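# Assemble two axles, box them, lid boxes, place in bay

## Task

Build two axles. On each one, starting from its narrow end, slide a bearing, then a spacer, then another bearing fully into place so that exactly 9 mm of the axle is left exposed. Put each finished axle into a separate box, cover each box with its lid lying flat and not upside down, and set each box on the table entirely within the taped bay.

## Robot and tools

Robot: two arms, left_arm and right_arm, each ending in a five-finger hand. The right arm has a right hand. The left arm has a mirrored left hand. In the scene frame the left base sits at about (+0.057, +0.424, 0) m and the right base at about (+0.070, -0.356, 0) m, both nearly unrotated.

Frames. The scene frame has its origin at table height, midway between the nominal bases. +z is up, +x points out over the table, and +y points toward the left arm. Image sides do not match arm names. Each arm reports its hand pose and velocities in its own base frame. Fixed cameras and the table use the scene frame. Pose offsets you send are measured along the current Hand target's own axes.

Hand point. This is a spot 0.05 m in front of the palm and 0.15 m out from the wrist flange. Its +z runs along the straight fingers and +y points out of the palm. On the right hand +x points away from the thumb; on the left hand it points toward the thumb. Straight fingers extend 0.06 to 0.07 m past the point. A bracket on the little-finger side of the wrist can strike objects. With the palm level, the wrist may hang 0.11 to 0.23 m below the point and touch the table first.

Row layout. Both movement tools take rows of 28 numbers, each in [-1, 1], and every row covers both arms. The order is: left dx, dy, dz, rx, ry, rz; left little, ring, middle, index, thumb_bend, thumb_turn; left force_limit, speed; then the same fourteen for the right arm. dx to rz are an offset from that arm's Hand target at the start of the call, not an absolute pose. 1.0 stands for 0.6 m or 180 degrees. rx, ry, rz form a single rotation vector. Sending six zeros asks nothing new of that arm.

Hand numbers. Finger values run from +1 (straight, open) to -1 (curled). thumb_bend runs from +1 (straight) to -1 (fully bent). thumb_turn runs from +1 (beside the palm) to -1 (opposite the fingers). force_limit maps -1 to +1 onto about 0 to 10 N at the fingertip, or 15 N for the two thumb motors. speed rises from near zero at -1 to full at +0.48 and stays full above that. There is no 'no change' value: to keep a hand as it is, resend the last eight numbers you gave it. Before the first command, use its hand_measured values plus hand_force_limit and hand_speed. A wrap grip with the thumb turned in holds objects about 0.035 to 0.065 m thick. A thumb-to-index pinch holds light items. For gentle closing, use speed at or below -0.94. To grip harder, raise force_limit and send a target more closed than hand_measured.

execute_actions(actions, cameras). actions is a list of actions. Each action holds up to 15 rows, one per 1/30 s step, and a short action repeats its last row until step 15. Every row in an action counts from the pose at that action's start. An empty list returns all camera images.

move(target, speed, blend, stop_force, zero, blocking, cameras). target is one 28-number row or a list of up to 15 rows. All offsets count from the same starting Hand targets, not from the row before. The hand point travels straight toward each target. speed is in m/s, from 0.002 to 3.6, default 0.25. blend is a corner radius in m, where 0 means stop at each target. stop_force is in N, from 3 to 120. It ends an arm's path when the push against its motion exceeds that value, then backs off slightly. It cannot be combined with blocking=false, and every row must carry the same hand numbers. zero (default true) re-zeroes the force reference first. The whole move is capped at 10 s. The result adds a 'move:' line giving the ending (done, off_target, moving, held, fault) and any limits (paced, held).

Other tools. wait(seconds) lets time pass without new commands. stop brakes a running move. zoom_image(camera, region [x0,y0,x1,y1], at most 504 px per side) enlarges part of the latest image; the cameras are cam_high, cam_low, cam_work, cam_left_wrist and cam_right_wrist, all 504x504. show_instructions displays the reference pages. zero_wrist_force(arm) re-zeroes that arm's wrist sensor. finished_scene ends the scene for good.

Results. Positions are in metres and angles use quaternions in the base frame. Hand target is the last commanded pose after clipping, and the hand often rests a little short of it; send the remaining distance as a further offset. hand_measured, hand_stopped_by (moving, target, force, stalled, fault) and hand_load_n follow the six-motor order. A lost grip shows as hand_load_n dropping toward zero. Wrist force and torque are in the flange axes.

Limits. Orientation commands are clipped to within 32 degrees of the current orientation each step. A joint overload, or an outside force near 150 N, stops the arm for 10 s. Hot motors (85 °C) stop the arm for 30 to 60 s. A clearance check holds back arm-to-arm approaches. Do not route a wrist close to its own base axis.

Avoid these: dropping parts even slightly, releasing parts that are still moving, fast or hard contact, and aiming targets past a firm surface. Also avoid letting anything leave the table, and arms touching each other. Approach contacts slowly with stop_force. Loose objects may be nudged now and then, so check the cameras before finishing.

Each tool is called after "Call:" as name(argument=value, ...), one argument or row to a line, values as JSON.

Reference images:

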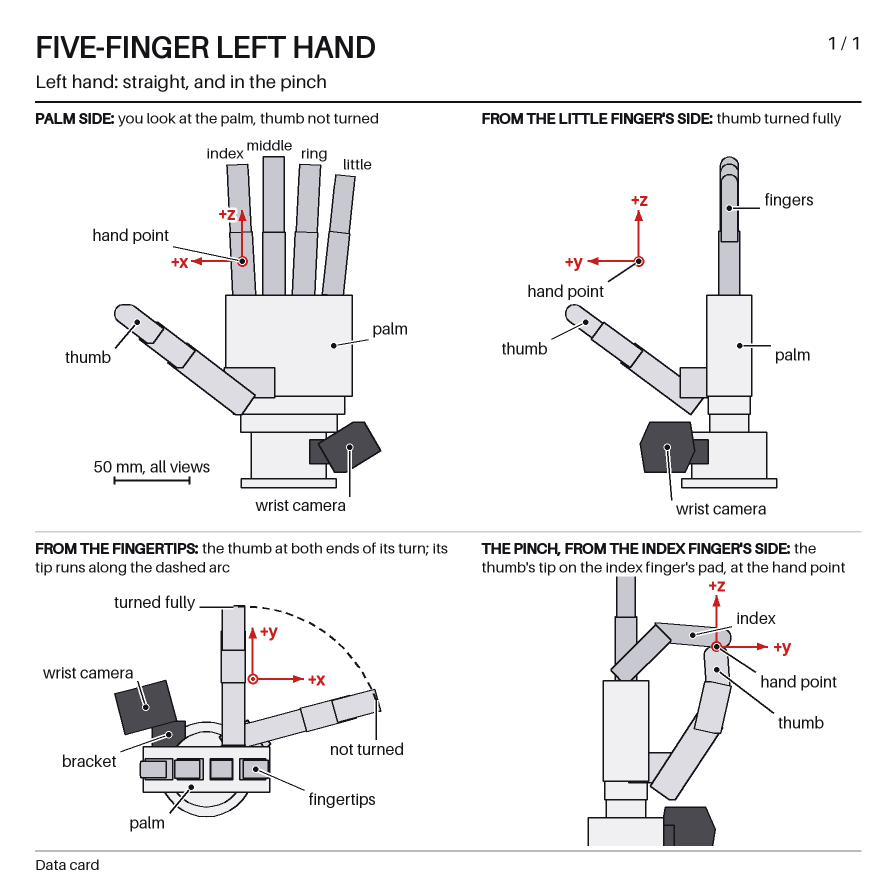

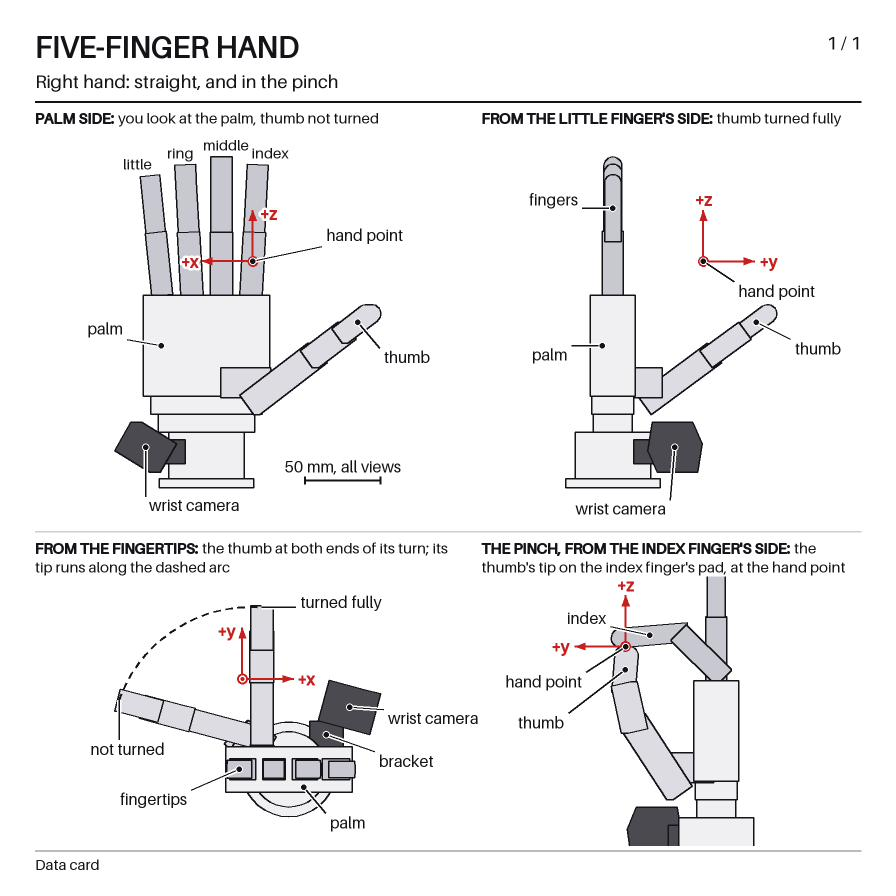

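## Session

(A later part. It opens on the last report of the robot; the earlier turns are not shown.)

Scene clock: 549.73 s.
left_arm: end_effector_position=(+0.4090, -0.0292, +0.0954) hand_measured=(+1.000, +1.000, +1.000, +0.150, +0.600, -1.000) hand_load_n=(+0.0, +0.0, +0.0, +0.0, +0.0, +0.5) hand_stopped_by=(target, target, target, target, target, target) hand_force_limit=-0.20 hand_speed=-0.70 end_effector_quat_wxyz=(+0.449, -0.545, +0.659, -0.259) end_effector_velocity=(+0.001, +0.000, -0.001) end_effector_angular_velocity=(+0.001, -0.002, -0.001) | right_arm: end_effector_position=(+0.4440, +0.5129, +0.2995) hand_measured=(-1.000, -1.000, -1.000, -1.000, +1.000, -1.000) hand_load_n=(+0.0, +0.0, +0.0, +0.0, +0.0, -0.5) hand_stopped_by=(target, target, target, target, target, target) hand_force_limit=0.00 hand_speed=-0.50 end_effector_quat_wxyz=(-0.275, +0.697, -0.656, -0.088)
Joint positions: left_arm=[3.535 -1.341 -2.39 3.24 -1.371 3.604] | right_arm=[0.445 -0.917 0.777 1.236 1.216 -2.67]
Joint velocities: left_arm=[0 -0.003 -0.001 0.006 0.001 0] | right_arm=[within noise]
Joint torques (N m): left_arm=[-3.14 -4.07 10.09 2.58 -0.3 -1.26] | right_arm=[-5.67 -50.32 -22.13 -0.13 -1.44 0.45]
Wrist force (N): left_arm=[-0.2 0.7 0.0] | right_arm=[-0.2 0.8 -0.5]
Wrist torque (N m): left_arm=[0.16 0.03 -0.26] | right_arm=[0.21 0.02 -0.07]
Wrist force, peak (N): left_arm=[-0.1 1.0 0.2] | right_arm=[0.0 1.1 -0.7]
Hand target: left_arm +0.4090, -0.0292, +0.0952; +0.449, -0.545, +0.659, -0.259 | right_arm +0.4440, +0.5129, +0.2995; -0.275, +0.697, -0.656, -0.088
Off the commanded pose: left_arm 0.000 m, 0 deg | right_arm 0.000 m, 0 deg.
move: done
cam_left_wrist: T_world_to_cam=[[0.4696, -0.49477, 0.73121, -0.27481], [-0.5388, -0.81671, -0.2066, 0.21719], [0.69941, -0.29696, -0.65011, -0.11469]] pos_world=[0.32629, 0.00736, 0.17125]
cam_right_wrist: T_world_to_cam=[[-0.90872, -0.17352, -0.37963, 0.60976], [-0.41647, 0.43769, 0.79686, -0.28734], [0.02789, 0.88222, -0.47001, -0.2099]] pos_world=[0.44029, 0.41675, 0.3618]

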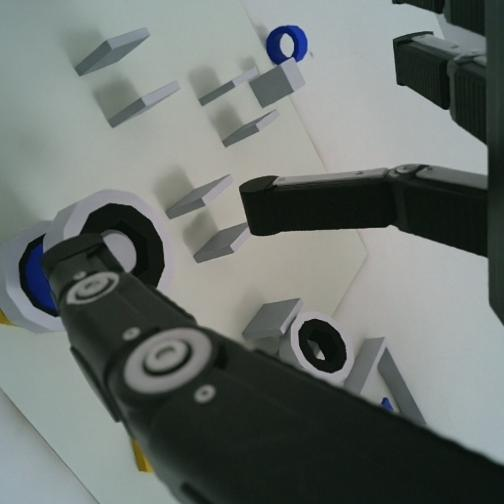

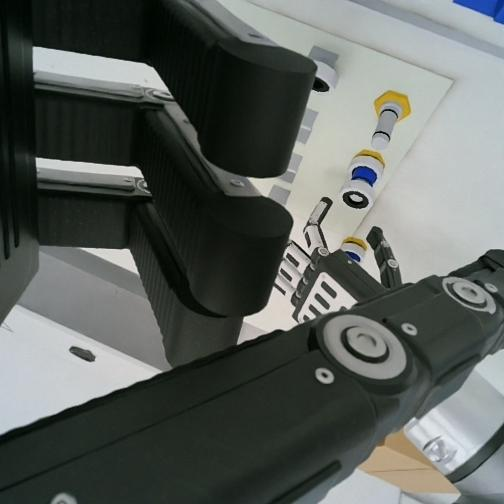

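Call:
move(
  target=[
    [-0.00397,0.00178,-0.00054,0.0318,0.0353,-0.0722,1,1,1,0.15,0.6,-1,-0.2,-0.7,0,0,0,0,0,0,-1,-1,-1,-1,1,-1,0,-0.5],
    [0.00113,0.0155,0.00707,0.0318,0.0353,-0.0722,-1,-1,-0.12,-0.1,0.22,-1,0.2,-0.5,0,0,0,0,0,0,-1,-1,-1,-1,1,-1,0,-0.5],
  ],
  speed=0.06,
  cameras=["cam_left_wrist","cam_right_wrist"],
)

Call:
zoom_image(
  camera="cam_right_wrist",
  region=[320, 160, 390, 230],
)

Scene clock: 554.93 s.
left_arm: end_effector_position=(+0.4082, -0.0267, +0.0853) hand_measured=(-1.000, -1.000, -0.120, -0.100, +0.220, -1.000) hand_load_n=(+0.0, -0.5, +0.0, +0.0, +0.5, +0.0) hand_stopped_by=(target, target, target, target, target, target) hand_force_limit=0.20 hand_speed=-0.50 end_effector_quat_wxyz=(-0.406, +0.578, -0.603, +0.371) | right_arm: end_effector_position=(+0.4440, +0.5129, +0.2995) hand_measured=(-1.000, -1.000, -1.000, -1.000, +1.000, -1.000) hand_load_n=(+0.0, +0.0, +0.0, +0.0, +0.0, +0.0) hand_stopped_by=(target, target, target, target, target, target) hand_force_limit=0.00 hand_speed=-0.50 end_effector_quat_wxyz=(-0.275, +0.697, -0.656, -0.088)
Joint positions: left_arm=[3.836 -1.319 -2.499 3.316 -0.963 3.513] | right_arm=[0.445 -0.917 0.777 1.236 1.216 -2.67]
Joint torques (N m): left_arm=[-8.81 20.21 22.97 1.44 1.71 -2] | right_arm=[-5.22 -47.99 -23.5 -0.3 -1.57 0.5]
Wrist force (N): left_arm=[-0.4 0.6 0.0] | right_arm=[0.0 0.7 -0.5]
Wrist torque (N m): left_arm=[0.20 0.08 -0.20] | right_arm=[0.18 -0.01 -0.07]
Wrist force, peak (N): left_arm=[-0.2 1.6 0.2] | right_arm=[0.1 0.9 -1.0]
Hand target: left_arm +0.4082, -0.0267, +0.0853; -0.406, +0.578, -0.603, +0.371 | right_arm +0.4440, +0.5129, +0.2995; -0.275, +0.697, -0.656, -0.088
Off the commanded pose: left_arm 0.000 m, 0 deg | right_arm 0.000 m, 0 deg.
move: done
cam_left_wrist: T_world_to_cam=[[0.38309, -0.29874, 0.87407, -0.23738], [-0.5414, -0.8393, -0.04956, 0.20379], [0.74841, -0.45424, -0.48327, -0.15836]] pos_world=[0.31979, 0.02819, 0.14106]
cam_right_wrist: T_world_to_cam=[[-0.90872, -0.17352, -0.37963, 0.60976], [-0.41647, 0.43769, 0.79686, -0.28734], [0.02789, 0.88222, -0.47001, -0.2099]] pos_world=[0.44029, 0.41675, 0.3618]

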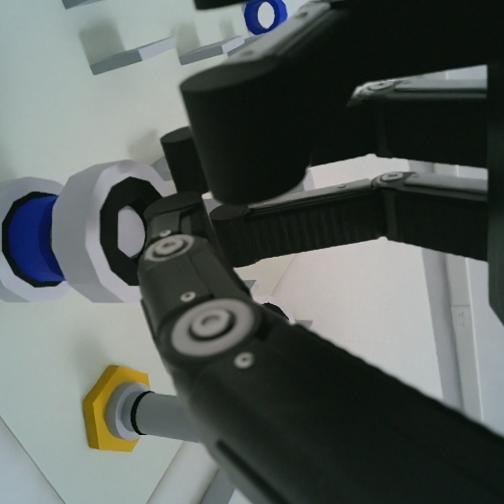

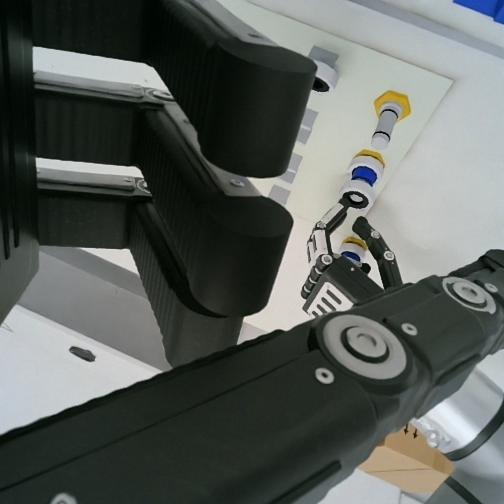

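Scaled by 7.200 from the camera's image (finer frame: 720x720).

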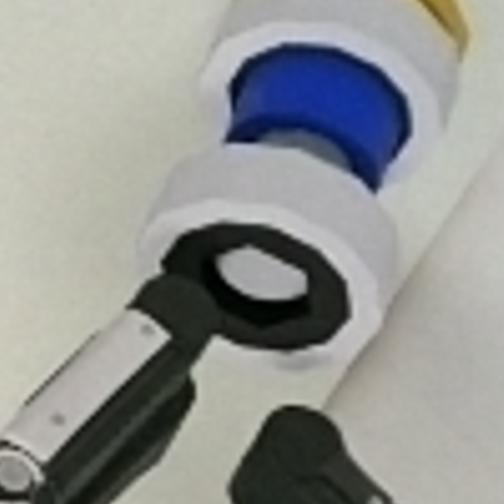

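Call:
move(
  target=[0.00307,0.01287,0.00682,0,0,0,-1,-1,-0.12,-0.1,0.22,-1,0.2,-0.5,0,0,0,0,0,0,-1,-1,-1,-1,1,-1,0,-0.5],
  speed=0.03,
)

Call:
move(
  target=[0.00061,0.00917,0.00395,0,0,0,-1,-1,-0.12,-0.1,0.22,-1,0.2,-0.5,0,0,0,0,0,0,-1,-1,-1,-1,1,-1,0,-0.5],
  speed=0.007,
  stop_force=12,
  cameras=["cam_right_wrist"],
)

Call:
zoom_image(
  camera="cam_right_wrist",
  region=[320, 160, 390, 230],
)

Scene clock: 556.00 s.
left_arm: end_effector_position=(+0.4088, -0.0280, +0.0763) hand_measured=(-1.000, -1.000, -0.120, -0.100, +0.220, -1.000) hand_load_n=(+0.0, +0.0, +0.0, +0.0, +0.0, +0.0) hand_stopped_by=(target, target, target, target, target, target) hand_force_limit=0.20 hand_speed=-0.50 end_effector_quat_wxyz=(-0.406, +0.578, -0.603, +0.371) end_effector_velocity=(+0.000, +0.000, +0.001) end_effector_angular_velocity=(-0.001, +0.002, +0.001) | right_arm: end_effector_position=(+0.4440, +0.5129, +0.2995) hand_measured=(-1.000, -1.000, -1.000, -1.000, +1.000, -1.000) hand_load_n=(+0.0, +0.0, +0.0, +0.0, +0.0, +0.0) hand_stopped_by=(target, target, target, target, target, target) hand_force_limit=0.00 hand_speed=-0.50 end_effector_quat_wxyz=(-0.275, +0.697, -0.656, -0.088)
Joint positions: left_arm=[3.827 -1.344 -2.512 3.357 -0.972 3.507] | right_arm=[0.445 -0.917 0.777 1.236 1.216 -2.67]
Joint velocities: left_arm=[0.001 0.002 0.002 -0.006 -0.001 0] | right_arm=[within noise]
Joint torques (N m): left_arm=[5.2 20.34 21.22 -2.99 1.38 -0.48] | right_arm=[-5.28 -48.85 -23.2 -0.05 -1.4 0.52]
Wrist force (N): left_arm=[-0.2 0.8 0.2] | right_arm=[0.0 0.7 -0.8]
Wrist torque (N m): left_arm=[0.20 0.06 -0.06] | right_arm=[0.21 0.00 -0.07]
Wrist force, peak (N): left_arm=[-0.5 0.9 0.1] | right_arm=[-0.2 0.6 -1.1]
Hand target: left_arm +0.4089, -0.0280, +0.0765; -0.406, +0.578, -0.603, +0.371 | right_arm +0.4440, +0.5129, +0.2995; -0.275, +0.697, -0.656, -0.088
Off the commanded pose: left_arm 0.000 m, 0 deg | right_arm 0.000 m, 0 deg.
move: done

Scene clock: 557.47 s.
left_arm: end_effector_position=(+0.4089, -0.0280, +0.0704) hand_measured=(-1.000, -1.000, -0.120, -0.100, +0.220, -1.000) hand_load_n=(+0.0, +0.0, -2.0, +0.0, +0.0, +0.0) hand_stopped_by=(target, target, target, target, target, target) hand_force_limit=0.20 hand_speed=-0.50 end_effector_quat_wxyz=(-0.406, +0.578, -0.603, +0.371) | right_arm: end_effector_position=(+0.4440, +0.5129, +0.2995) hand_measured=(-1.000, -1.000, -1.000, -1.000, +1.000, -1.000) hand_load_n=(+0.0, +0.5, +0.0, +0.0, +0.0, +0.0) hand_stopped_by=(target, target, target, target, target, target) hand_force_limit=0.00 hand_speed=-0.50 end_effector_quat_wxyz=(-0.275, +0.697, -0.656, -0.088)
Joint positions: left_arm=[3.827 -1.36 -2.521 3.382 -0.972 3.507] | right_arm=[0.445 -0.917 0.777 1.236 1.216 -2.67]
Joint torques (N m): left_arm=[7.4 17.74 16.67 -3.64 -0.98 1.27] | right_arm=[-4.64 -49.06 -22.43 -0.29 -1.52 0.35]
Wrist force (N): left_arm=[-0.7 -7.2 -2.8] | right_arm=[0.0 0.6 -0.3]
Wrist torque (N m): left_arm=[0.01 0.01 0.09] | right_arm=[0.17 -0.01 -0.07]
Wrist force, peak (N): left_arm=[-0.9 -10.0 -3.5] | right_arm=[0.1 1.0 -0.8]
Hand target: left_arm +0.4089, -0.0280, +0.0705; -0.406, +0.578, -0.603, +0.371 | right_arm +0.4440, +0.5129, +0.2995; -0.275, +0.697, -0.656, -0.088
Off the commanded pose: left_arm 0.000 m, 0 deg | right_arm 0.000 m, 0 deg.
move: done
cam_right_wrist: T_world_to_cam=[[-0.90872, -0.17352, -0.37963, 0.60976], [-0.41647, 0.43769, 0.79686, -0.28734], [0.02789, 0.88222, -0.47001, -0.2099]] pos_world=[0.44029, 0.41675, 0.3618]

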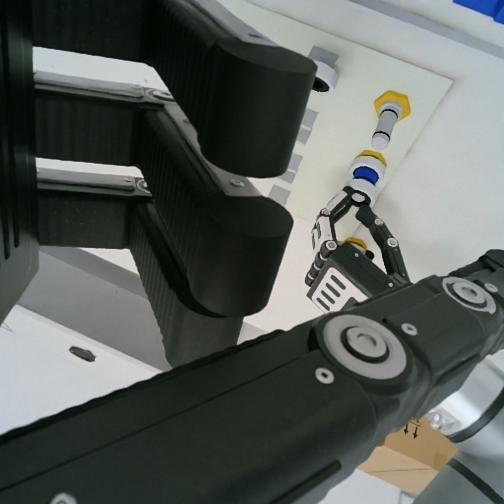

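Scaled by 7.200 from the camera's image (finer frame: 720x720).

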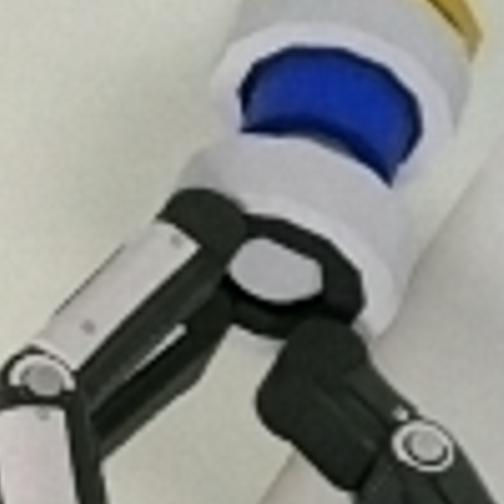

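Call:
move(
  target=[
    [-0.00031,-0.00459,-0.00198,0,0,0,-1,-1,-0.12,-0.1,0.22,-1,0.2,-0.5,0,0,0,0,0,0,-1,-1,-1,-1,1,-1,0,-0.5],
    [0.00219,-0.004,-0.00373,0,0,0,-1,-1,-0.09,-0.1,0.22,-1,0.2,-0.5,0,0,0,0,0,0,-1,-1,-1,-1,1,-1,0,-0.5],
  ],
  speed=0.02,
)

Call:
move(
  target=[0.00137,0.02063,0.00889,0,0,0,-1,-1,-0.09,-0.1,0.22,-1,0.2,-0.5,0,0,0,0,0,0,-1,-1,-1,-1,1,-1,0,-0.5],
  speed=0.0065,
  stop_force=34,
  cameras=["cam_right_wrist","cam_left_wrist"],
)

Call:
zoom_image(
  camera="cam_right_wrist",
  region=[320, 150, 390, 220],
)

Scene clock: 559.03 s.
left_arm: end_effector_position=(+0.4078, -0.0295, +0.0735) hand_measured=(-1.000, -1.000, -0.090, -0.100, +0.220, -1.000) hand_load_n=(+0.0, +0.0, +0.0, +0.0, +0.0, +0.0) hand_stopped_by=(target, target, target, target, target, target) hand_force_limit=0.20 hand_speed=-0.50 end_effector_quat_wxyz=(-0.406, +0.578, -0.603, +0.371) | right_arm: end_effector_position=(+0.4440, +0.5129, +0.2995) hand_measured=(-1.000, -1.000, -1.000, -1.000, +1.000, -1.000) hand_load_n=(+0.0, +0.0, +0.0, +0.0, +0.0, +0.0) hand_stopped_by=(target, target, target, target, target, target) hand_force_limit=0.00 hand_speed=-0.50 end_effector_quat_wxyz=(-0.275, +0.697, -0.656, -0.088)
Joint positions: left_arm=[3.824 -1.347 -2.519 3.368 -0.974 3.505] | right_arm=[0.445 -0.917 0.777 1.236 1.216 -2.67]
Joint torques (N m): left_arm=[6.09 -6.93 22.98 -2.27 2.13 2.01] | right_arm=[-4.45 -47.82 -23.43 -0.4 -1.51 0.27]
Wrist force (N): left_arm=[0.0 1.0 0.1] | right_arm=[0.1 0.6 -0.4]
Wrist torque (N m): left_arm=[0.25 0.03 -0.07] | right_arm=[0.16 -0.02 -0.07]
Wrist force, peak (N): left_arm=[-0.6 -8.6 -3.3] | right_arm=[-0.1 1.1 -0.6]
Hand target: left_arm +0.4078, -0.0295, +0.0735; -0.406, +0.578, -0.603, +0.371 | right_arm +0.4440, +0.5129, +0.2995; -0.275, +0.697, -0.656, -0.088
Off the commanded pose: left_arm 0.000 m, 0 deg | right_arm 0.000 m, 0 deg.
move: done

Scene clock: 562.07 s.
left_arm: end_effector_position=(+0.4079, -0.0294, +0.0606) hand_measured=(-1.000, -1.000, -0.090, -0.100, +0.220, -1.000) hand_load_n=(+0.0, +0.0, +0.0, +0.0, +0.0, +1.5) hand_stopped_by=(target, target, target, target, target, target) hand_force_limit=0.20 hand_speed=-0.50 end_effector_quat_wxyz=(-0.407, +0.578, -0.603, +0.371) | right_arm: end_effector_position=(+0.4440, +0.5129, +0.2995) hand_measured=(-1.000, -1.000, -1.000, -1.000, +1.000, -1.000) hand_load_n=(+0.0, +0.0, +0.0, +0.0, +0.0, +0.0) hand_stopped_by=(target, target, target, target, target, target) hand_force_limit=0.00 hand_speed=-0.50 end_effector_quat_wxyz=(-0.275, +0.697, -0.656, -0.088)
Joint positions: left_arm=[3.824 -1.383 -2.539 3.425 -0.974 3.505] | right_arm=[0.445 -0.917 0.777 1.236 1.216 -2.67]
Joint torques (N m): left_arm=[6.56 12.37 9.79 -5.81 -0.44 1.93] | right_arm=[-5.05 -49.39 -24.09 -0.11 -1.37 0.31]
Wrist force (N): left_arm=[-2.2 -27.9 -11.3] | right_arm=[0.1 0.7 -0.4]
Wrist torque (N m): left_arm=[-0.25 -0.17 0.49] | right_arm=[0.18 -0.02 -0.06]
Wrist force, peak (N): left_arm=[-1.9 -36.3 -14.7] | right_arm=[0.1 1.1 -1.1]
Hand target: left_arm +0.4079, -0.0294, +0.0606; -0.407, +0.578, -0.603, +0.371 (not the last commanded pose) | right_arm +0.4440, +0.5129, +0.2995; -0.275, +0.697, -0.656, -0.088
Off the commanded pose: left_arm 0.001 m, 0 deg | right_arm 0.000 m, 0 deg.
move: contact (left_arm)
cam_left_wrist: T_world_to_cam=[[0.38283, -0.29899, 0.8741, -0.21636], [-0.54143, -0.83926, -0.04994, 0.20013], [0.74853, -0.45414, -0.48318, -0.17127]] pos_world=[0.31939, 0.02549, 0.11636]
cam_right_wrist: T_world_to_cam=[[-0.90872, -0.17352, -0.37963, 0.60976], [-0.41647, 0.43769, 0.79686, -0.28734], [0.02789, 0.88222, -0.47001, -0.2099]] pos_world=[0.44029, 0.41675, 0.3618]
Images, in order (width x height): cam_left_wrist 504x504, cam_right_wrist 504x504.

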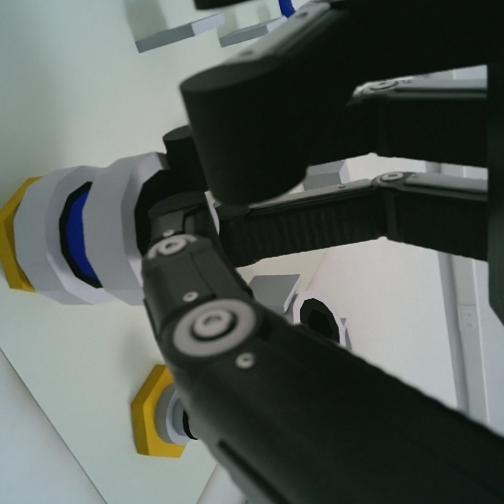

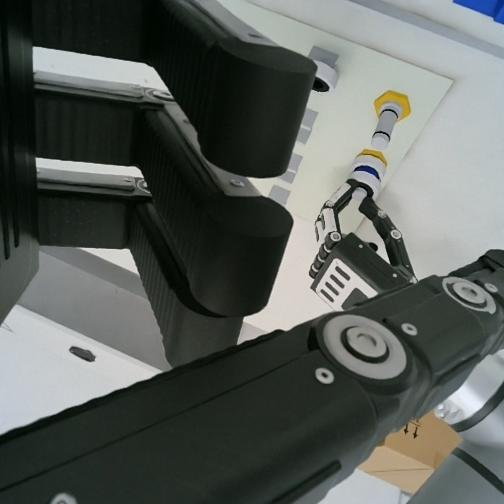

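Scaled by 7.200 from the camera's image (finer frame: 720x720).

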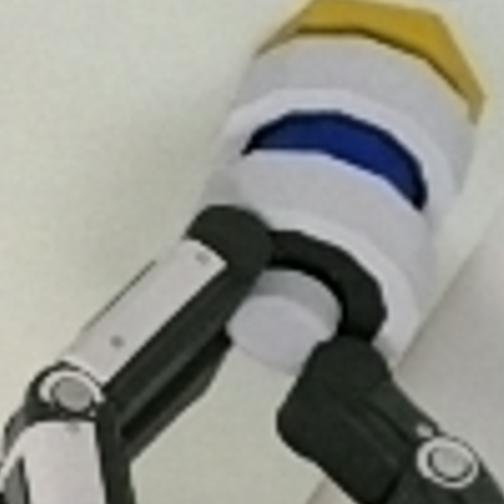

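Call:
move(
  target=[
    [-0.0001,-0.00153,-0.00066,0,0,0,-1,-1,-0.09,-0.1,0.22,-1,0.2,-0.5,0,0,0,0,0,0,-1,-1,-1,-1,1,-1,0,-0.5],
    [-0.00193,-0.02904,-0.01251,0,0,0,-1,-1,-0.09,-0.1,0.22,-1,0.2,-0.5,0,0,0,0,0,0,-1,-1,-1,-1,1,-1,0,-0.5],
  ],
  speed=0.02,
  cameras=["cam_right_wrist","cam_left_wrist"],
)

Call:
zoom_image(
  camera="cam_right_wrist",
  region=[325, 140, 395, 210],
)

Call:
zoom_image(
  camera="cam_left_wrist",
  region=[0, 120, 200, 320],
)

Scene clock: 563.83 s.
left_arm: end_effector_position=(+0.4079, -0.0294, +0.0797) hand_measured=(-1.000, -1.000, -0.090, -0.100, +0.220, -1.000) hand_load_n=(+0.0, +0.0, +0.0, +0.0, +0.0, +0.0) hand_stopped_by=(target, target, target, target, target, target) hand_force_limit=0.20 hand_speed=-0.50 end_effector_quat_wxyz=(-0.407, +0.577, -0.603, +0.371) | right_arm: end_effector_position=(+0.4440, +0.5129, +0.2995) hand_measured=(-1.000, -1.000, -1.000, -1.000, +1.000, -1.000) hand_load_n=(+0.0, +0.0, +0.0, +0.0, +0.0, +0.0) hand_stopped_by=(target, target, target, target, target, target) hand_force_limit=0.00 hand_speed=-0.50 end_effector_quat_wxyz=(-0.275, +0.697, -0.656, -0.088)
Joint positions: left_arm=[3.824 -1.331 -2.509 3.343 -0.975 3.505] | right_arm=[0.445 -0.917 0.777 1.236 1.216 -2.67]
Joint torques (N m): left_arm=[-0.84 -8.11 8.32 2.62 0.35 -0.1] | right_arm=[-5.05 -48.38 -24.06 -0.32 -1.58 0.35]
Wrist force (N): left_arm=[0.2 1.0 -0.1] | right_arm=[0.1 0.8 -0.8]
Wrist torque (N m): left_arm=[0.26 -0.03 -0.05] | right_arm=[0.22 -0.02 -0.06]
Wrist force, peak (N): left_arm=[-2.5 -29.7 -11.7] | right_arm=[0.1 1.1 -0.9]
Hand target: left_arm +0.4079, -0.0294, +0.0796; -0.407, +0.578, -0.603, +0.371 | right_arm +0.4440, +0.5129, +0.2995; -0.275, +0.697, -0.656, -0.088
Off the commanded pose: left_arm 0.000 m, 0 deg | right_arm 0.000 m, 0 deg.
move: done
cam_left_wrist: T_world_to_cam=[[0.38267, -0.29909, 0.87413, -0.23309], [-0.54139, -0.83927, -0.05016, 0.20111], [0.74864, -0.45405, -0.48309, -0.16205]] pos_world=[0.31939, 0.02549, 0.13556]
cam_right_wrist: T_world_to_cam=[[-0.90872, -0.17352, -0.37963, 0.60976], [-0.41647, 0.43769, 0.79686, -0.28734], [0.02789, 0.88222, -0.47001, -0.2099]] pos_world=[0.44029, 0.41675, 0.3618]
Images, in order (width x height): cam_left_wrist 504x504, cam_right_wrist 504x504.

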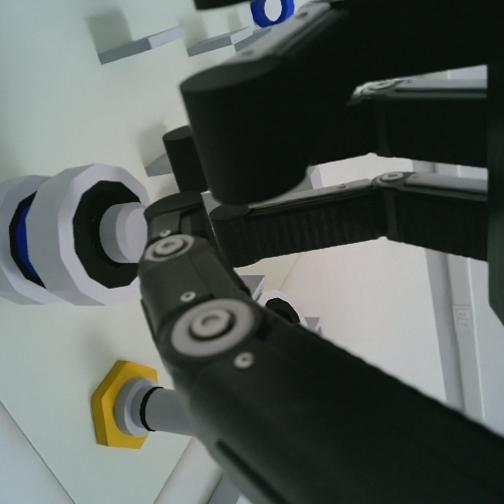

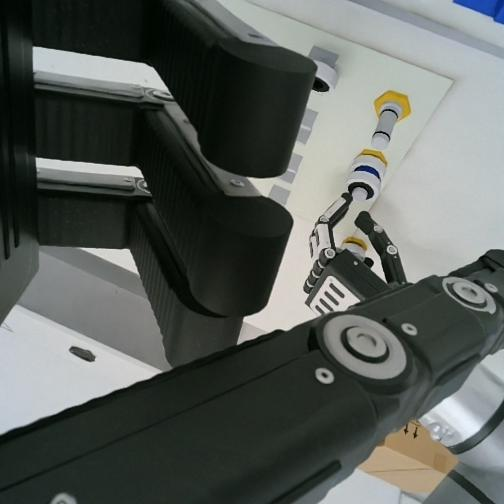

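Scaled by 7.200 from the camera's image (finer frame: 720x720).

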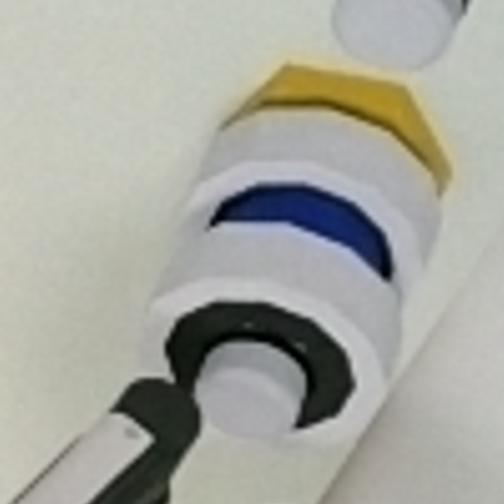

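Scaled by 2.520 from the camera's image (finer frame: 720x720).

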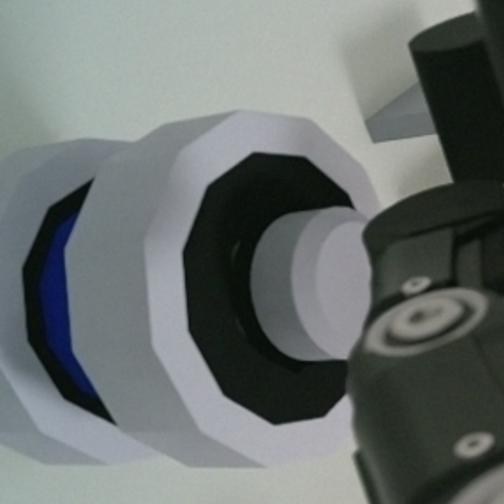

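Call:
move(
  target=[0.00402,0.02583,0.0095,0,0,0,-1,-1,-0.1,-0.1,0.22,-1,0.2,-0.5,0,0,0,0,0,0,-1,-1,-1,-1,1,-1,0,-0.5],
  speed=0.03,
)

Call:
move(
  target=[0.00076,0.01146,0.00494,0,0,0,-1,-1,-0.1,-0.1,0.22,-1,0.2,-0.5,0,0,0,0,0,0,-1,-1,-1,-1,1,-1,0,-0.5],
  speed=0.006,
  stop_force=42,
  cameras=["cam_right_wrist","cam_left_wrist"],
)

Call:
zoom_image(
  camera="cam_right_wrist",
  region=[325, 140, 395, 210],
)

Scene clock: 565.07 s.
left_arm: end_effector_position=(+0.4069, -0.0308, +0.0628) hand_measured=(-1.000, -1.000, -0.100, -0.100, +0.220, -1.000) hand_load_n=(+0.0, +0.0, +0.0, +0.0, +0.0, +0.0) hand_stopped_by=(target, target, target, target, target, target) hand_force_limit=0.20 hand_speed=-0.50 end_effector_quat_wxyz=(-0.406, +0.578, -0.603, +0.371) end_effector_velocity=(+0.000, +0.000, +0.002) end_effector_angular_velocity=(+0.000, -0.001, -0.002) | right_arm: end_effector_position=(+0.4440, +0.5129, +0.2995) hand_measured=(-1.000, -1.000, -1.000, -1.000, +1.000, -1.000) hand_load_n=(+0.0, +0.0, +0.0, +0.0, +0.0, +0.0) hand_stopped_by=(target, target, target, target, target, target) hand_force_limit=0.00 hand_speed=-0.50 end_effector_quat_wxyz=(-0.275, +0.697, -0.656, -0.088)
Joint positions: left_arm=[3.82 -1.373 -2.538 3.415 -0.977 3.503] | right_arm=[0.445 -0.917 0.777 1.236 1.216 -2.67]
Joint velocities: left_arm=[0 0.003 0.004 -0.006 0.002 0] | right_arm=[within noise]
Joint torques (N m): left_arm=[-6.25 22.6 21.75 -3.16 -0.74 -1.78] | right_arm=[-4.23 -48.11 -24.32 -0.19 -1.27 0.29]
Wrist force (N): left_arm=[0.0 0.9 0.2] | right_arm=[-0.1 0.9 -0.8]
Wrist torque (N m): left_arm=[0.24 -0.01 -0.06] | right_arm=[0.22 0.02 -0.07]
Wrist force, peak (N): left_arm=[0.1 1.2 0.4] | right_arm=[-0.1 1.0 -0.8]
Hand target: left_arm +0.4070, -0.0308, +0.0630; -0.407, +0.578, -0.603, +0.371 | right_arm +0.4440, +0.5129, +0.2995; -0.275, +0.697, -0.656, -0.088
Off the commanded pose: left_arm 0.000 m, 0 deg | right_arm 0.000 m, 0 deg.
move: done

Scene clock: 566.57 s.
left_arm: end_effector_position=(+0.4071, -0.0307, +0.0602) hand_measured=(-1.000, -1.000, -0.100, -0.100, +0.220, -1.000) hand_load_n=(+0.0, +0.0, +0.0, +0.0, +0.0, +1.5) hand_stopped_by=(target, target, target, target, target, target) hand_force_limit=0.20 hand_speed=-0.50 end_effector_quat_wxyz=(-0.407, +0.577, -0.603, +0.371) | right_arm: end_effector_position=(+0.4440, +0.5129, +0.2995) hand_measured=(-1.000, -1.000, -1.000, -1.000, +1.000, -1.000) hand_load_n=(+0.0, +0.0, +0.0, +0.0, +0.0, +0.0) hand_stopped_by=(target, target, target, target, target, target) hand_force_limit=0.00 hand_speed=-0.50 end_effector_quat_wxyz=(-0.275, +0.697, -0.656, -0.088)
Joint positions: left_arm=[3.82 -1.381 -2.542 3.427 -0.977 3.503] | right_arm=[0.445 -0.917 0.777 1.236 1.216 -2.67]
Joint torques (N m): left_arm=[-1.4 9.03 5.83 -7.07 -3.33 -0.32] | right_arm=[-4.72 -48.2 -24.17 -0.14 -1.39 0.28]
Wrist force (N): left_arm=[-3.6 -37.9 -14.7] | right_arm=[0.3 0.6 -0.5]
Wrist torque (N m): left_arm=[-0.46 -0.17 0.69] | right_arm=[0.18 -0.05 -0.06]
Wrist force, peak (N): left_arm=[-2.5 -44.6 -17.8] | right_arm=[-0.1 0.9 -0.8]
Hand target: left_arm +0.4071, -0.0307, +0.0602; -0.407, +0.577, -0.603, +0.371 (not the last commanded pose) | right_arm +0.4440, +0.5129, +0.2995; -0.275, +0.697, -0.656, -0.088
Off the commanded pose: left_arm 0.005 m, 0 deg | right_arm 0.000 m, 0 deg.
move: contact (left_arm)
cam_left_wrist: T_world_to_cam=[[0.38242, -0.29923, 0.8742, -0.216], [-0.5415, -0.83919, -0.05036, 0.19858], [0.74869, -0.45411, -0.48295, -0.17158]] pos_world=[0.31859, 0.02409, 0.11596]
cam_right_wrist: T_world_to_cam=[[-0.90872, -0.17352, -0.37963, 0.60976], [-0.41647, 0.43769, 0.79686, -0.28734], [0.02789, 0.88222, -0.47001, -0.2099]] pos_world=[0.44029, 0.41675, 0.3618]
Images, in order (width x height): cam_left_wrist 504x504, cam_right_wrist 504x504.

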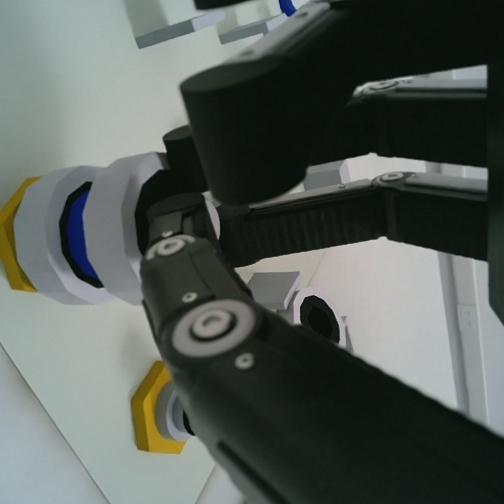

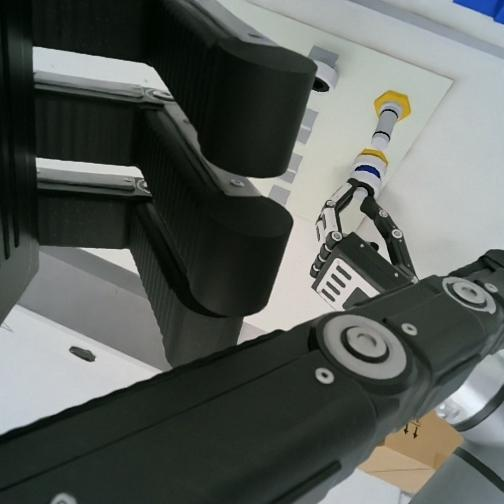

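Scaled by 7.200 from the camera's image (finer frame: 720x720).

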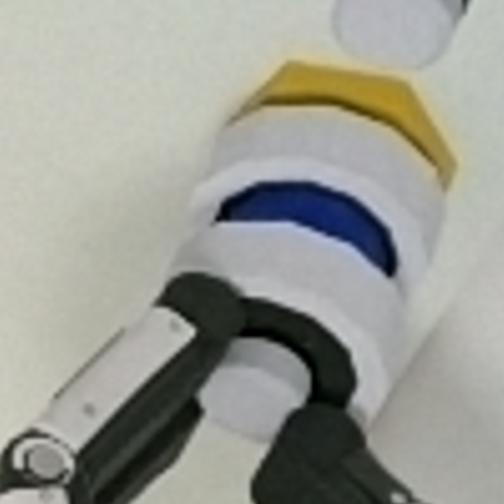

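Call:
zoom_image(
  camera="cam_right_wrist",
  region=[325, 230, 385, 290],
)

Scaled by 8.400 from the camera's image (finer frame: 720x720).

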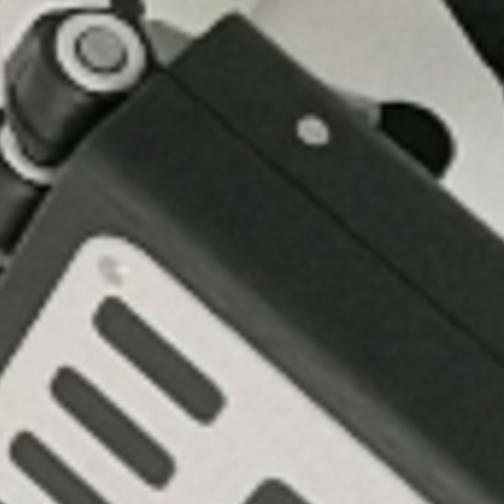

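Call:
move(
  target=[
    [-0.0001,-0.00153,-0.00066,0,0,0,-1,-1,-0.1,-0.1,0.22,-1,0.2,-0.5,0,0,0,0,0,0,-1,-1,-1,-1,1,-1,0,-0.5],
    [-0.0001,-0.00153,-0.00066,0,0,0,-1,-1,0.0,0.05,0.5,-1,0.2,-0.7,0,0,0,0,0,0,-1,-1,-1,-1,1,-1,0,-0.5],
    [-0.00387,-0.05807,-0.02502,0,0,0,-1,-1,0.0,0.05,0.5,-1,0.2,-0.7,0,0,0,0,0,0,-1,-1,-1,-1,1,-1,0,-0.5],
  ],
  speed=0.04,
)

Scene clock: 570.70 s.
left_arm: end_effector_position=(+0.4071, -0.0308, +0.0983) hand_measured=(-1.000, -1.000, +0.000, +0.050, +0.500, -1.000) hand_load_n=(+0.0, +0.0, +0.0, +0.0, +0.0, +0.0) hand_stopped_by=(target, target, target, target, target, target) hand_force_limit=0.20 hand_speed=-0.70 end_effector_quat_wxyz=(-0.407, +0.577, -0.603, +0.371) | right_arm: end_effector_position=(+0.4440, +0.5129, +0.2995) hand_measured=(-1.000, -1.000, -1.000, -1.000, +1.000, -1.000) hand_load_n=(+0.5, +0.0, +0.0, +0.0, +0.0, +0.0) hand_stopped_by=(target, target, target, target, target, target) hand_force_limit=0.00 hand_speed=-0.50 end_effector_quat_wxyz=(-0.275, +0.697, -0.656, -0.088)
Joint positions: left_arm=[3.82 -1.282 -2.48 3.267 -0.978 3.503] | right_arm=[0.445 -0.917 0.777 1.236 1.216 -2.67]
Joint torques (N m): left_arm=[5.85 -7.34 8.13 2.37 2.18 1.99] | right_arm=[-4.4 -47.94 -23.92 -0.27 -1.17 0.54]
Wrist force (N): left_arm=[0.2 0.8 0.2] | right_arm=[0.4 0.6 -0.4]
Wrist torque (N m): left_arm=[0.22 -0.02 -0.05] | right_arm=[0.17 -0.08 -0.04]
Wrist force, peak (N): left_arm=[-3.5 -39.4 -15.3] | right_arm=[0.0 1.0 -1.0]
Hand target: left_arm +0.4070, -0.0308, +0.0982; -0.407, +0.577, -0.603, +0.371 | right_arm +0.4440, +0.5129, +0.2995; -0.275, +0.697, -0.656, -0.088
Off the commanded pose: left_arm 0.000 m, 0 deg | right_arm 0.000 m, 0 deg.
move: done

Call:
move(
  target=[-0.16445,0.04115,-0.0059,0,0,0,-1,-1,-1,-1,1,1,0,0,0,0,0,0,0,0,-1,-1,-1,-1,1,-1,0,-0.5],
  speed=0.12,
  cameras=["cam_left_wrist","cam_right_wrist"],
)

Call:
zoom_image(
  camera="cam_left_wrist",
  region=[110, 374, 290, 494],
)

Call:
zoom_image(
  camera="cam_right_wrist",
  region=[325, 230, 385, 290],
)

Call:
zoom_image(
  camera="cam_right_wrist",
  region=[335, 145, 395, 205],
)

Scene clock: 572.27 s.
left_arm: end_effector_position=(+0.3943, +0.0690, +0.0832) hand_measured=(-1.000, -1.000, -1.000, -1.000, +1.000, +1.000) hand_load_n=(+0.0, +0.0, +0.0, +0.0, +0.0, +0.0) hand_stopped_by=(target, target, target, target, target, target) hand_force_limit=0.00 hand_speed=0.00 end_effector_quat_wxyz=(-0.407, +0.577, -0.603, +0.371) | right_arm: end_effector_position=(+0.4440, +0.5129, +0.2995) hand_measured=(-1.000, -1.000, -1.000, -1.000, +1.000, -1.000) hand_load_n=(+0.0, +0.0, +0.0, +0.0, +0.0, +0.0) hand_stopped_by=(target, target, target, target, target, target) hand_force_limit=0.00 hand_speed=-0.50 end_effector_quat_wxyz=(-0.275, +0.697, -0.656, -0.088)
Joint positions: left_arm=[4.282 -1.454 -2.463 3.142 -0.599 3.888] | right_arm=[0.445 -0.917 0.777 1.236 1.216 -2.67]
Joint torques (N m): left_arm=[4.96 18.41 5.45 1.4 0.83 0.47] | right_arm=[-4.34 -46.72 -24.97 -0.06 -1.27 0.44]
Wrist force (N): left_arm=[0.2 0.8 -0.1] | right_arm=[-0.1 0.8 -0.7]
Wrist torque (N m): left_arm=[0.24 -0.04 -0.05] | right_arm=[0.22 0.01 -0.07]
Wrist force, peak (N): left_arm=[-1.2 1.0 -0.2] | right_arm=[0.1 0.6 -1.0]
Hand target: left_arm +0.3943, +0.0691, +0.0832; -0.407, +0.577, -0.603, +0.371 | right_arm +0.4440, +0.5129, +0.2995; -0.275, +0.697, -0.656, -0.088
Off the commanded pose: left_arm 0.000 m, 0 deg | right_arm 0.000 m, 0 deg.
move: done
cam_left_wrist: T_world_to_cam=[[0.38256, -0.29907, 0.87419, -0.20141], [-0.54146, -0.83923, -0.05016, 0.27652], [0.74865, -0.45415, -0.48299, -0.10555]] pos_world=[0.30579, 0.12389, 0.13896]
cam_right_wrist: T_world_to_cam=[[-0.90872, -0.17352, -0.37963, 0.60976], [-0.41647, 0.43769, 0.79686, -0.28734], [0.02789, 0.88222, -0.47001, -0.2099]] pos_world=[0.44029, 0.41675, 0.3618]

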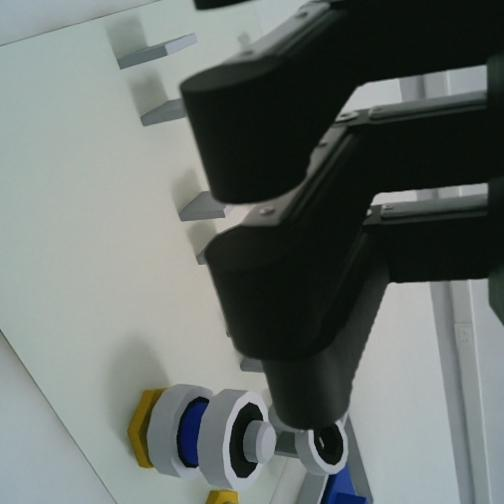

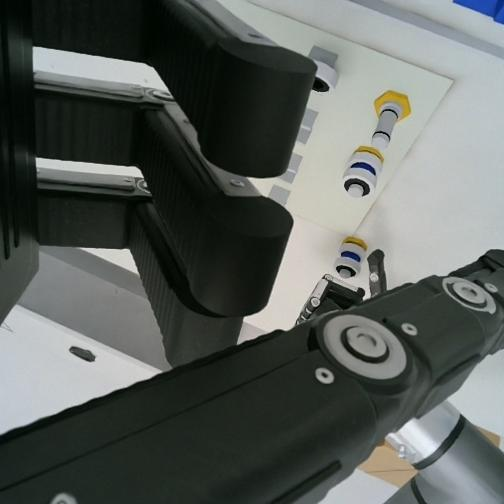

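Scaled by 2.800 from the camera's image (finer frame: 720x720).

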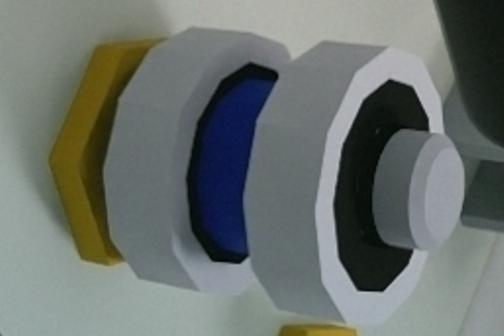

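Scaled by 8.400 from the camera's image (finer frame: 720x720).

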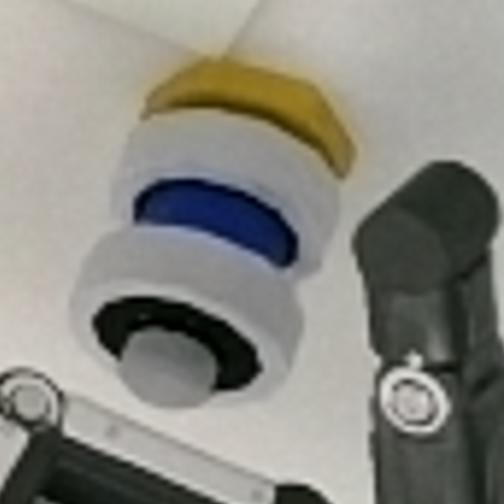

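Scaled by 8.400 from the camera's image (finer frame: 720x720).

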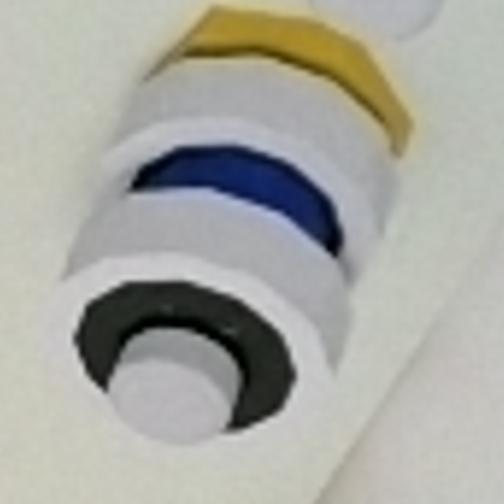

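Call:
zoom_image(
  camera="cam_left_wrist",
  region=[220, 395, 290, 475],
)

Call:
zoom_image(
  camera="cam_right_wrist",
  region=[340, 173, 374, 203],
)

Call:
zoom_image(
  camera="cam_right_wrist",
  region=[332, 258, 364, 286],
)

Scaled by 6.300 from the camera's image (finer frame: 720x720).

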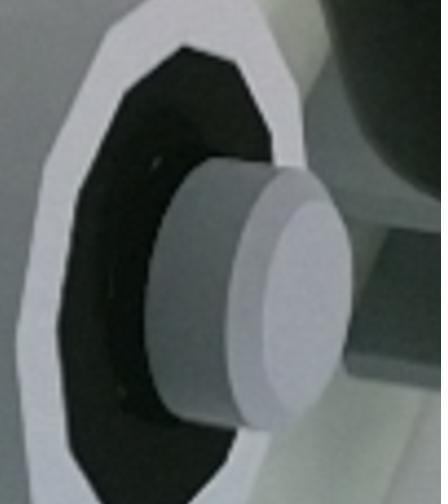

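Scaled by 14.824 from the camera's image (finer frame: 720x720).

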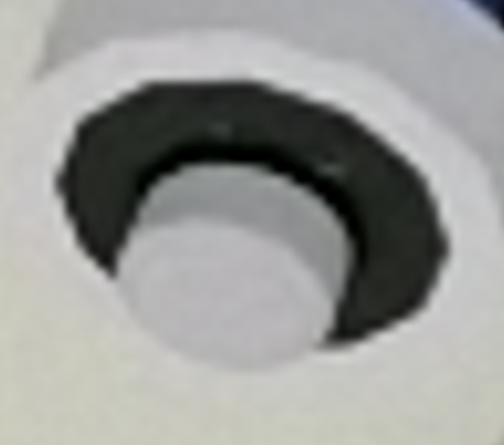

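Scaled by 15.750 from the camera's image (finer frame: 720x720).

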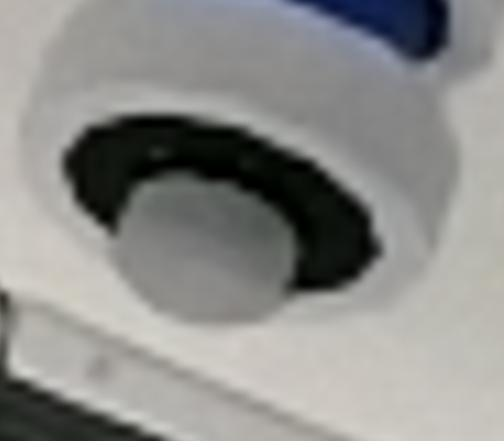

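Call:
move(
  target=[-0.27595,0.04205,-0.0549,0,0,0,-1,-1,-1,-1,1,1,0,0,0,0,0,0,0,0,-1,-1,-1,-1,1,-1,0,-0.5],
  speed=0.25,
  cameras=["cam_left_wrist"],
)

Call:
zoom_image(
  camera="cam_left_wrist",
  region=[110, 374, 290, 494],
)

Scene clock: 574.27 s.
left_arm: end_effector_position=(+0.3545, +0.2350, +0.0834) hand_measured=(-1.000, -1.000, -1.000, -1.000, +1.000, +1.000) hand_load_n=(+0.0, +0.5, +0.0, +0.0, +0.0, -0.5) hand_stopped_by=(target, target, target, target, target, target) hand_force_limit=0.00 hand_speed=0.00 end_effector_quat_wxyz=(-0.407, +0.577, -0.603, +0.371) | right_arm: end_effector_position=(+0.4440, +0.5129, +0.2995) hand_measured=(-1.000, -1.000, -1.000, -1.000, +1.000, -1.000) hand_load_n=(+0.0, +0.0, +0.0, +0.0, +0.0, +0.0) hand_stopped_by=(target, target, target, target, target, target) hand_force_limit=0.00 hand_speed=-0.50 end_effector_quat_wxyz=(-0.275, +0.697, -0.656, -0.088)
Joint positions: left_arm=[4.654 -1.867 -2.191 2.677 -0.413 4.574] | right_arm=[0.445 -0.917 0.777 1.236 1.216 -2.67]
Joint torques (N m): left_arm=[1.32 29.45 15.93 -1.9 0.01 0.16] | right_arm=[-4.18 -47.5 -23.71 -0.08 -1.22 0.37]
Wrist force (N): left_arm=[0.1 0.9 -0.1] | right_arm=[0.0 0.9 -0.6]
Wrist torque (N m): left_arm=[0.26 -0.03 -0.04] | right_arm=[0.23 -0.02 -0.06]
Wrist force, peak (N): left_arm=[-2.0 1.2 -0.4] | right_arm=[-0.1 1.0 -1.0]
Hand target: left_arm +0.3544, +0.2350, +0.0834; -0.407, +0.577, -0.603, +0.371 | right_arm +0.4440, +0.5129, +0.2995; -0.275, +0.697, -0.656, -0.088
Off the commanded pose: left_arm 0.000 m, 0 deg | right_arm 0.000 m, 0 deg.
move: done
cam_left_wrist: T_world_to_cam=[[0.3824, -0.29911, 0.87424, -0.13669], [-0.54146, -0.83922, -0.05029, 0.39422], [0.74872, -0.45414, -0.48288, -0.00035]] pos_world=[0.26599, 0.28979, 0.13916]

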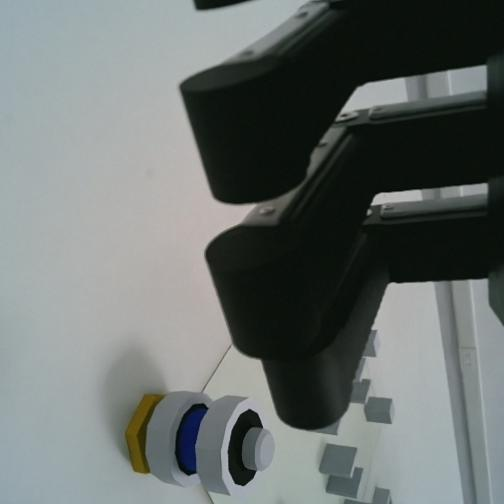

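Scaled by 2.800 from the camera's image (finer frame: 720x720).

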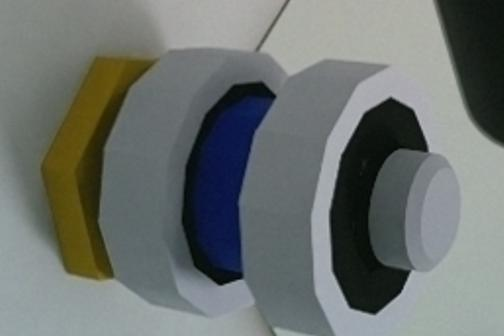

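Call:
execute_actions(
  actions=[],
  cameras=["cam_high","cam_work","cam_low"],
)

Scene clock: 574.97 s.
left_arm: end_effector_position=(+0.3544, +0.2350, +0.0834) hand_measured=(-1.000, -1.000, -1.000, -1.000, +1.000, +1.000) hand_load_n=(+0.0, +0.0, +0.0, +0.0, +0.0, -0.5) hand_stopped_by=(target, target, target, target, target, target) hand_force_limit=0.00 hand_speed=0.00 end_effector_quat_wxyz=(-0.407, +0.577, -0.603, +0.371) | right_arm: end_effector_position=(+0.4440, +0.5129, +0.2995) hand_measured=(-1.000, -1.000, -1.000, -1.000, +1.000, -1.000) hand_load_n=(+0.0, +0.0, +0.0, +0.0, +0.0, +0.0) hand_stopped_by=(target, target, target, target, target, target) hand_force_limit=0.00 hand_speed=-0.50 end_effector_quat_wxyz=(-0.275, +0.697, -0.656, -0.088)
Joint positions: left_arm=[4.654 -1.867 -2.191 2.676 -0.413 4.574] | right_arm=[0.445 -0.917 0.777 1.236 1.216 -2.67]
Joint velocities: within noise
Joint torques (N m): left_arm=[5.75 22.98 17.85 -4.43 0 1.92] | right_arm=[-4.92 -47.55 -24.28 -0.35 -1.19 0.46]
Motor temperatures (°C): left_arm=[35 35 24 36 30 38] | right_arm=[30 31 34 31 32 42]
Wrist force (N): left_arm=[0.1 0.9 0.1] | right_arm=[0.2 0.9 -0.3]
Wrist torque (N m): left_arm=[0.25 -0.02 -0.05] | right_arm=[0.21 -0.04 -0.06]
Wrist force, peak (N): left_arm=[0.3 0.9 -0.2] | right_arm=[0.1 1.1 -0.8]
Hand target: left_arm +0.3544, +0.2350, +0.0834; -0.407, +0.577, -0.603, +0.371 | right_arm +0.4440, +0.5129, +0.2995; -0.275, +0.697, -0.656, -0.088
Off the commanded pose: left_arm 0.000 m, 0 deg | right_arm 0.000 m, 0 deg.
Images, in order (width x height): cam_high 504x504, cam_low 504x504, cam_work 504x504.

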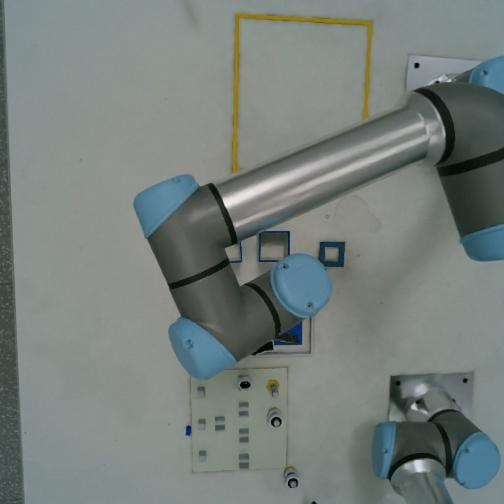

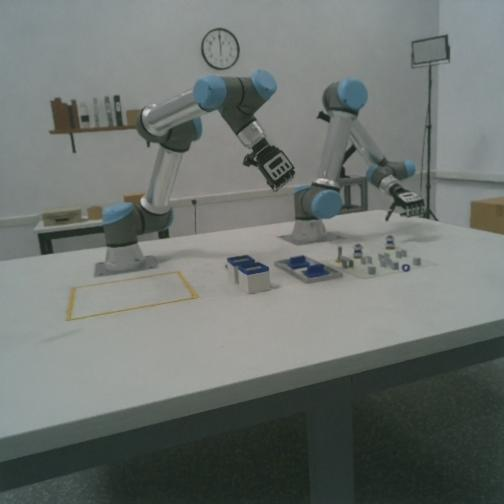

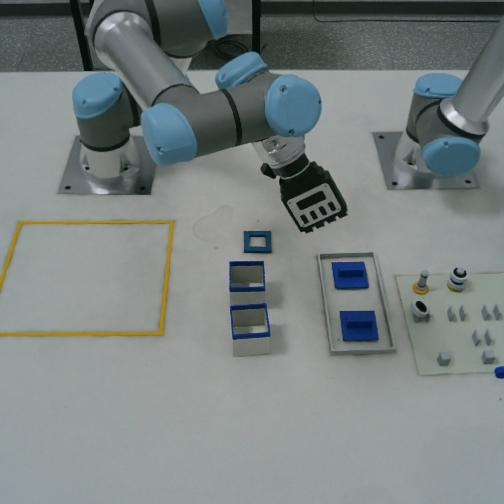

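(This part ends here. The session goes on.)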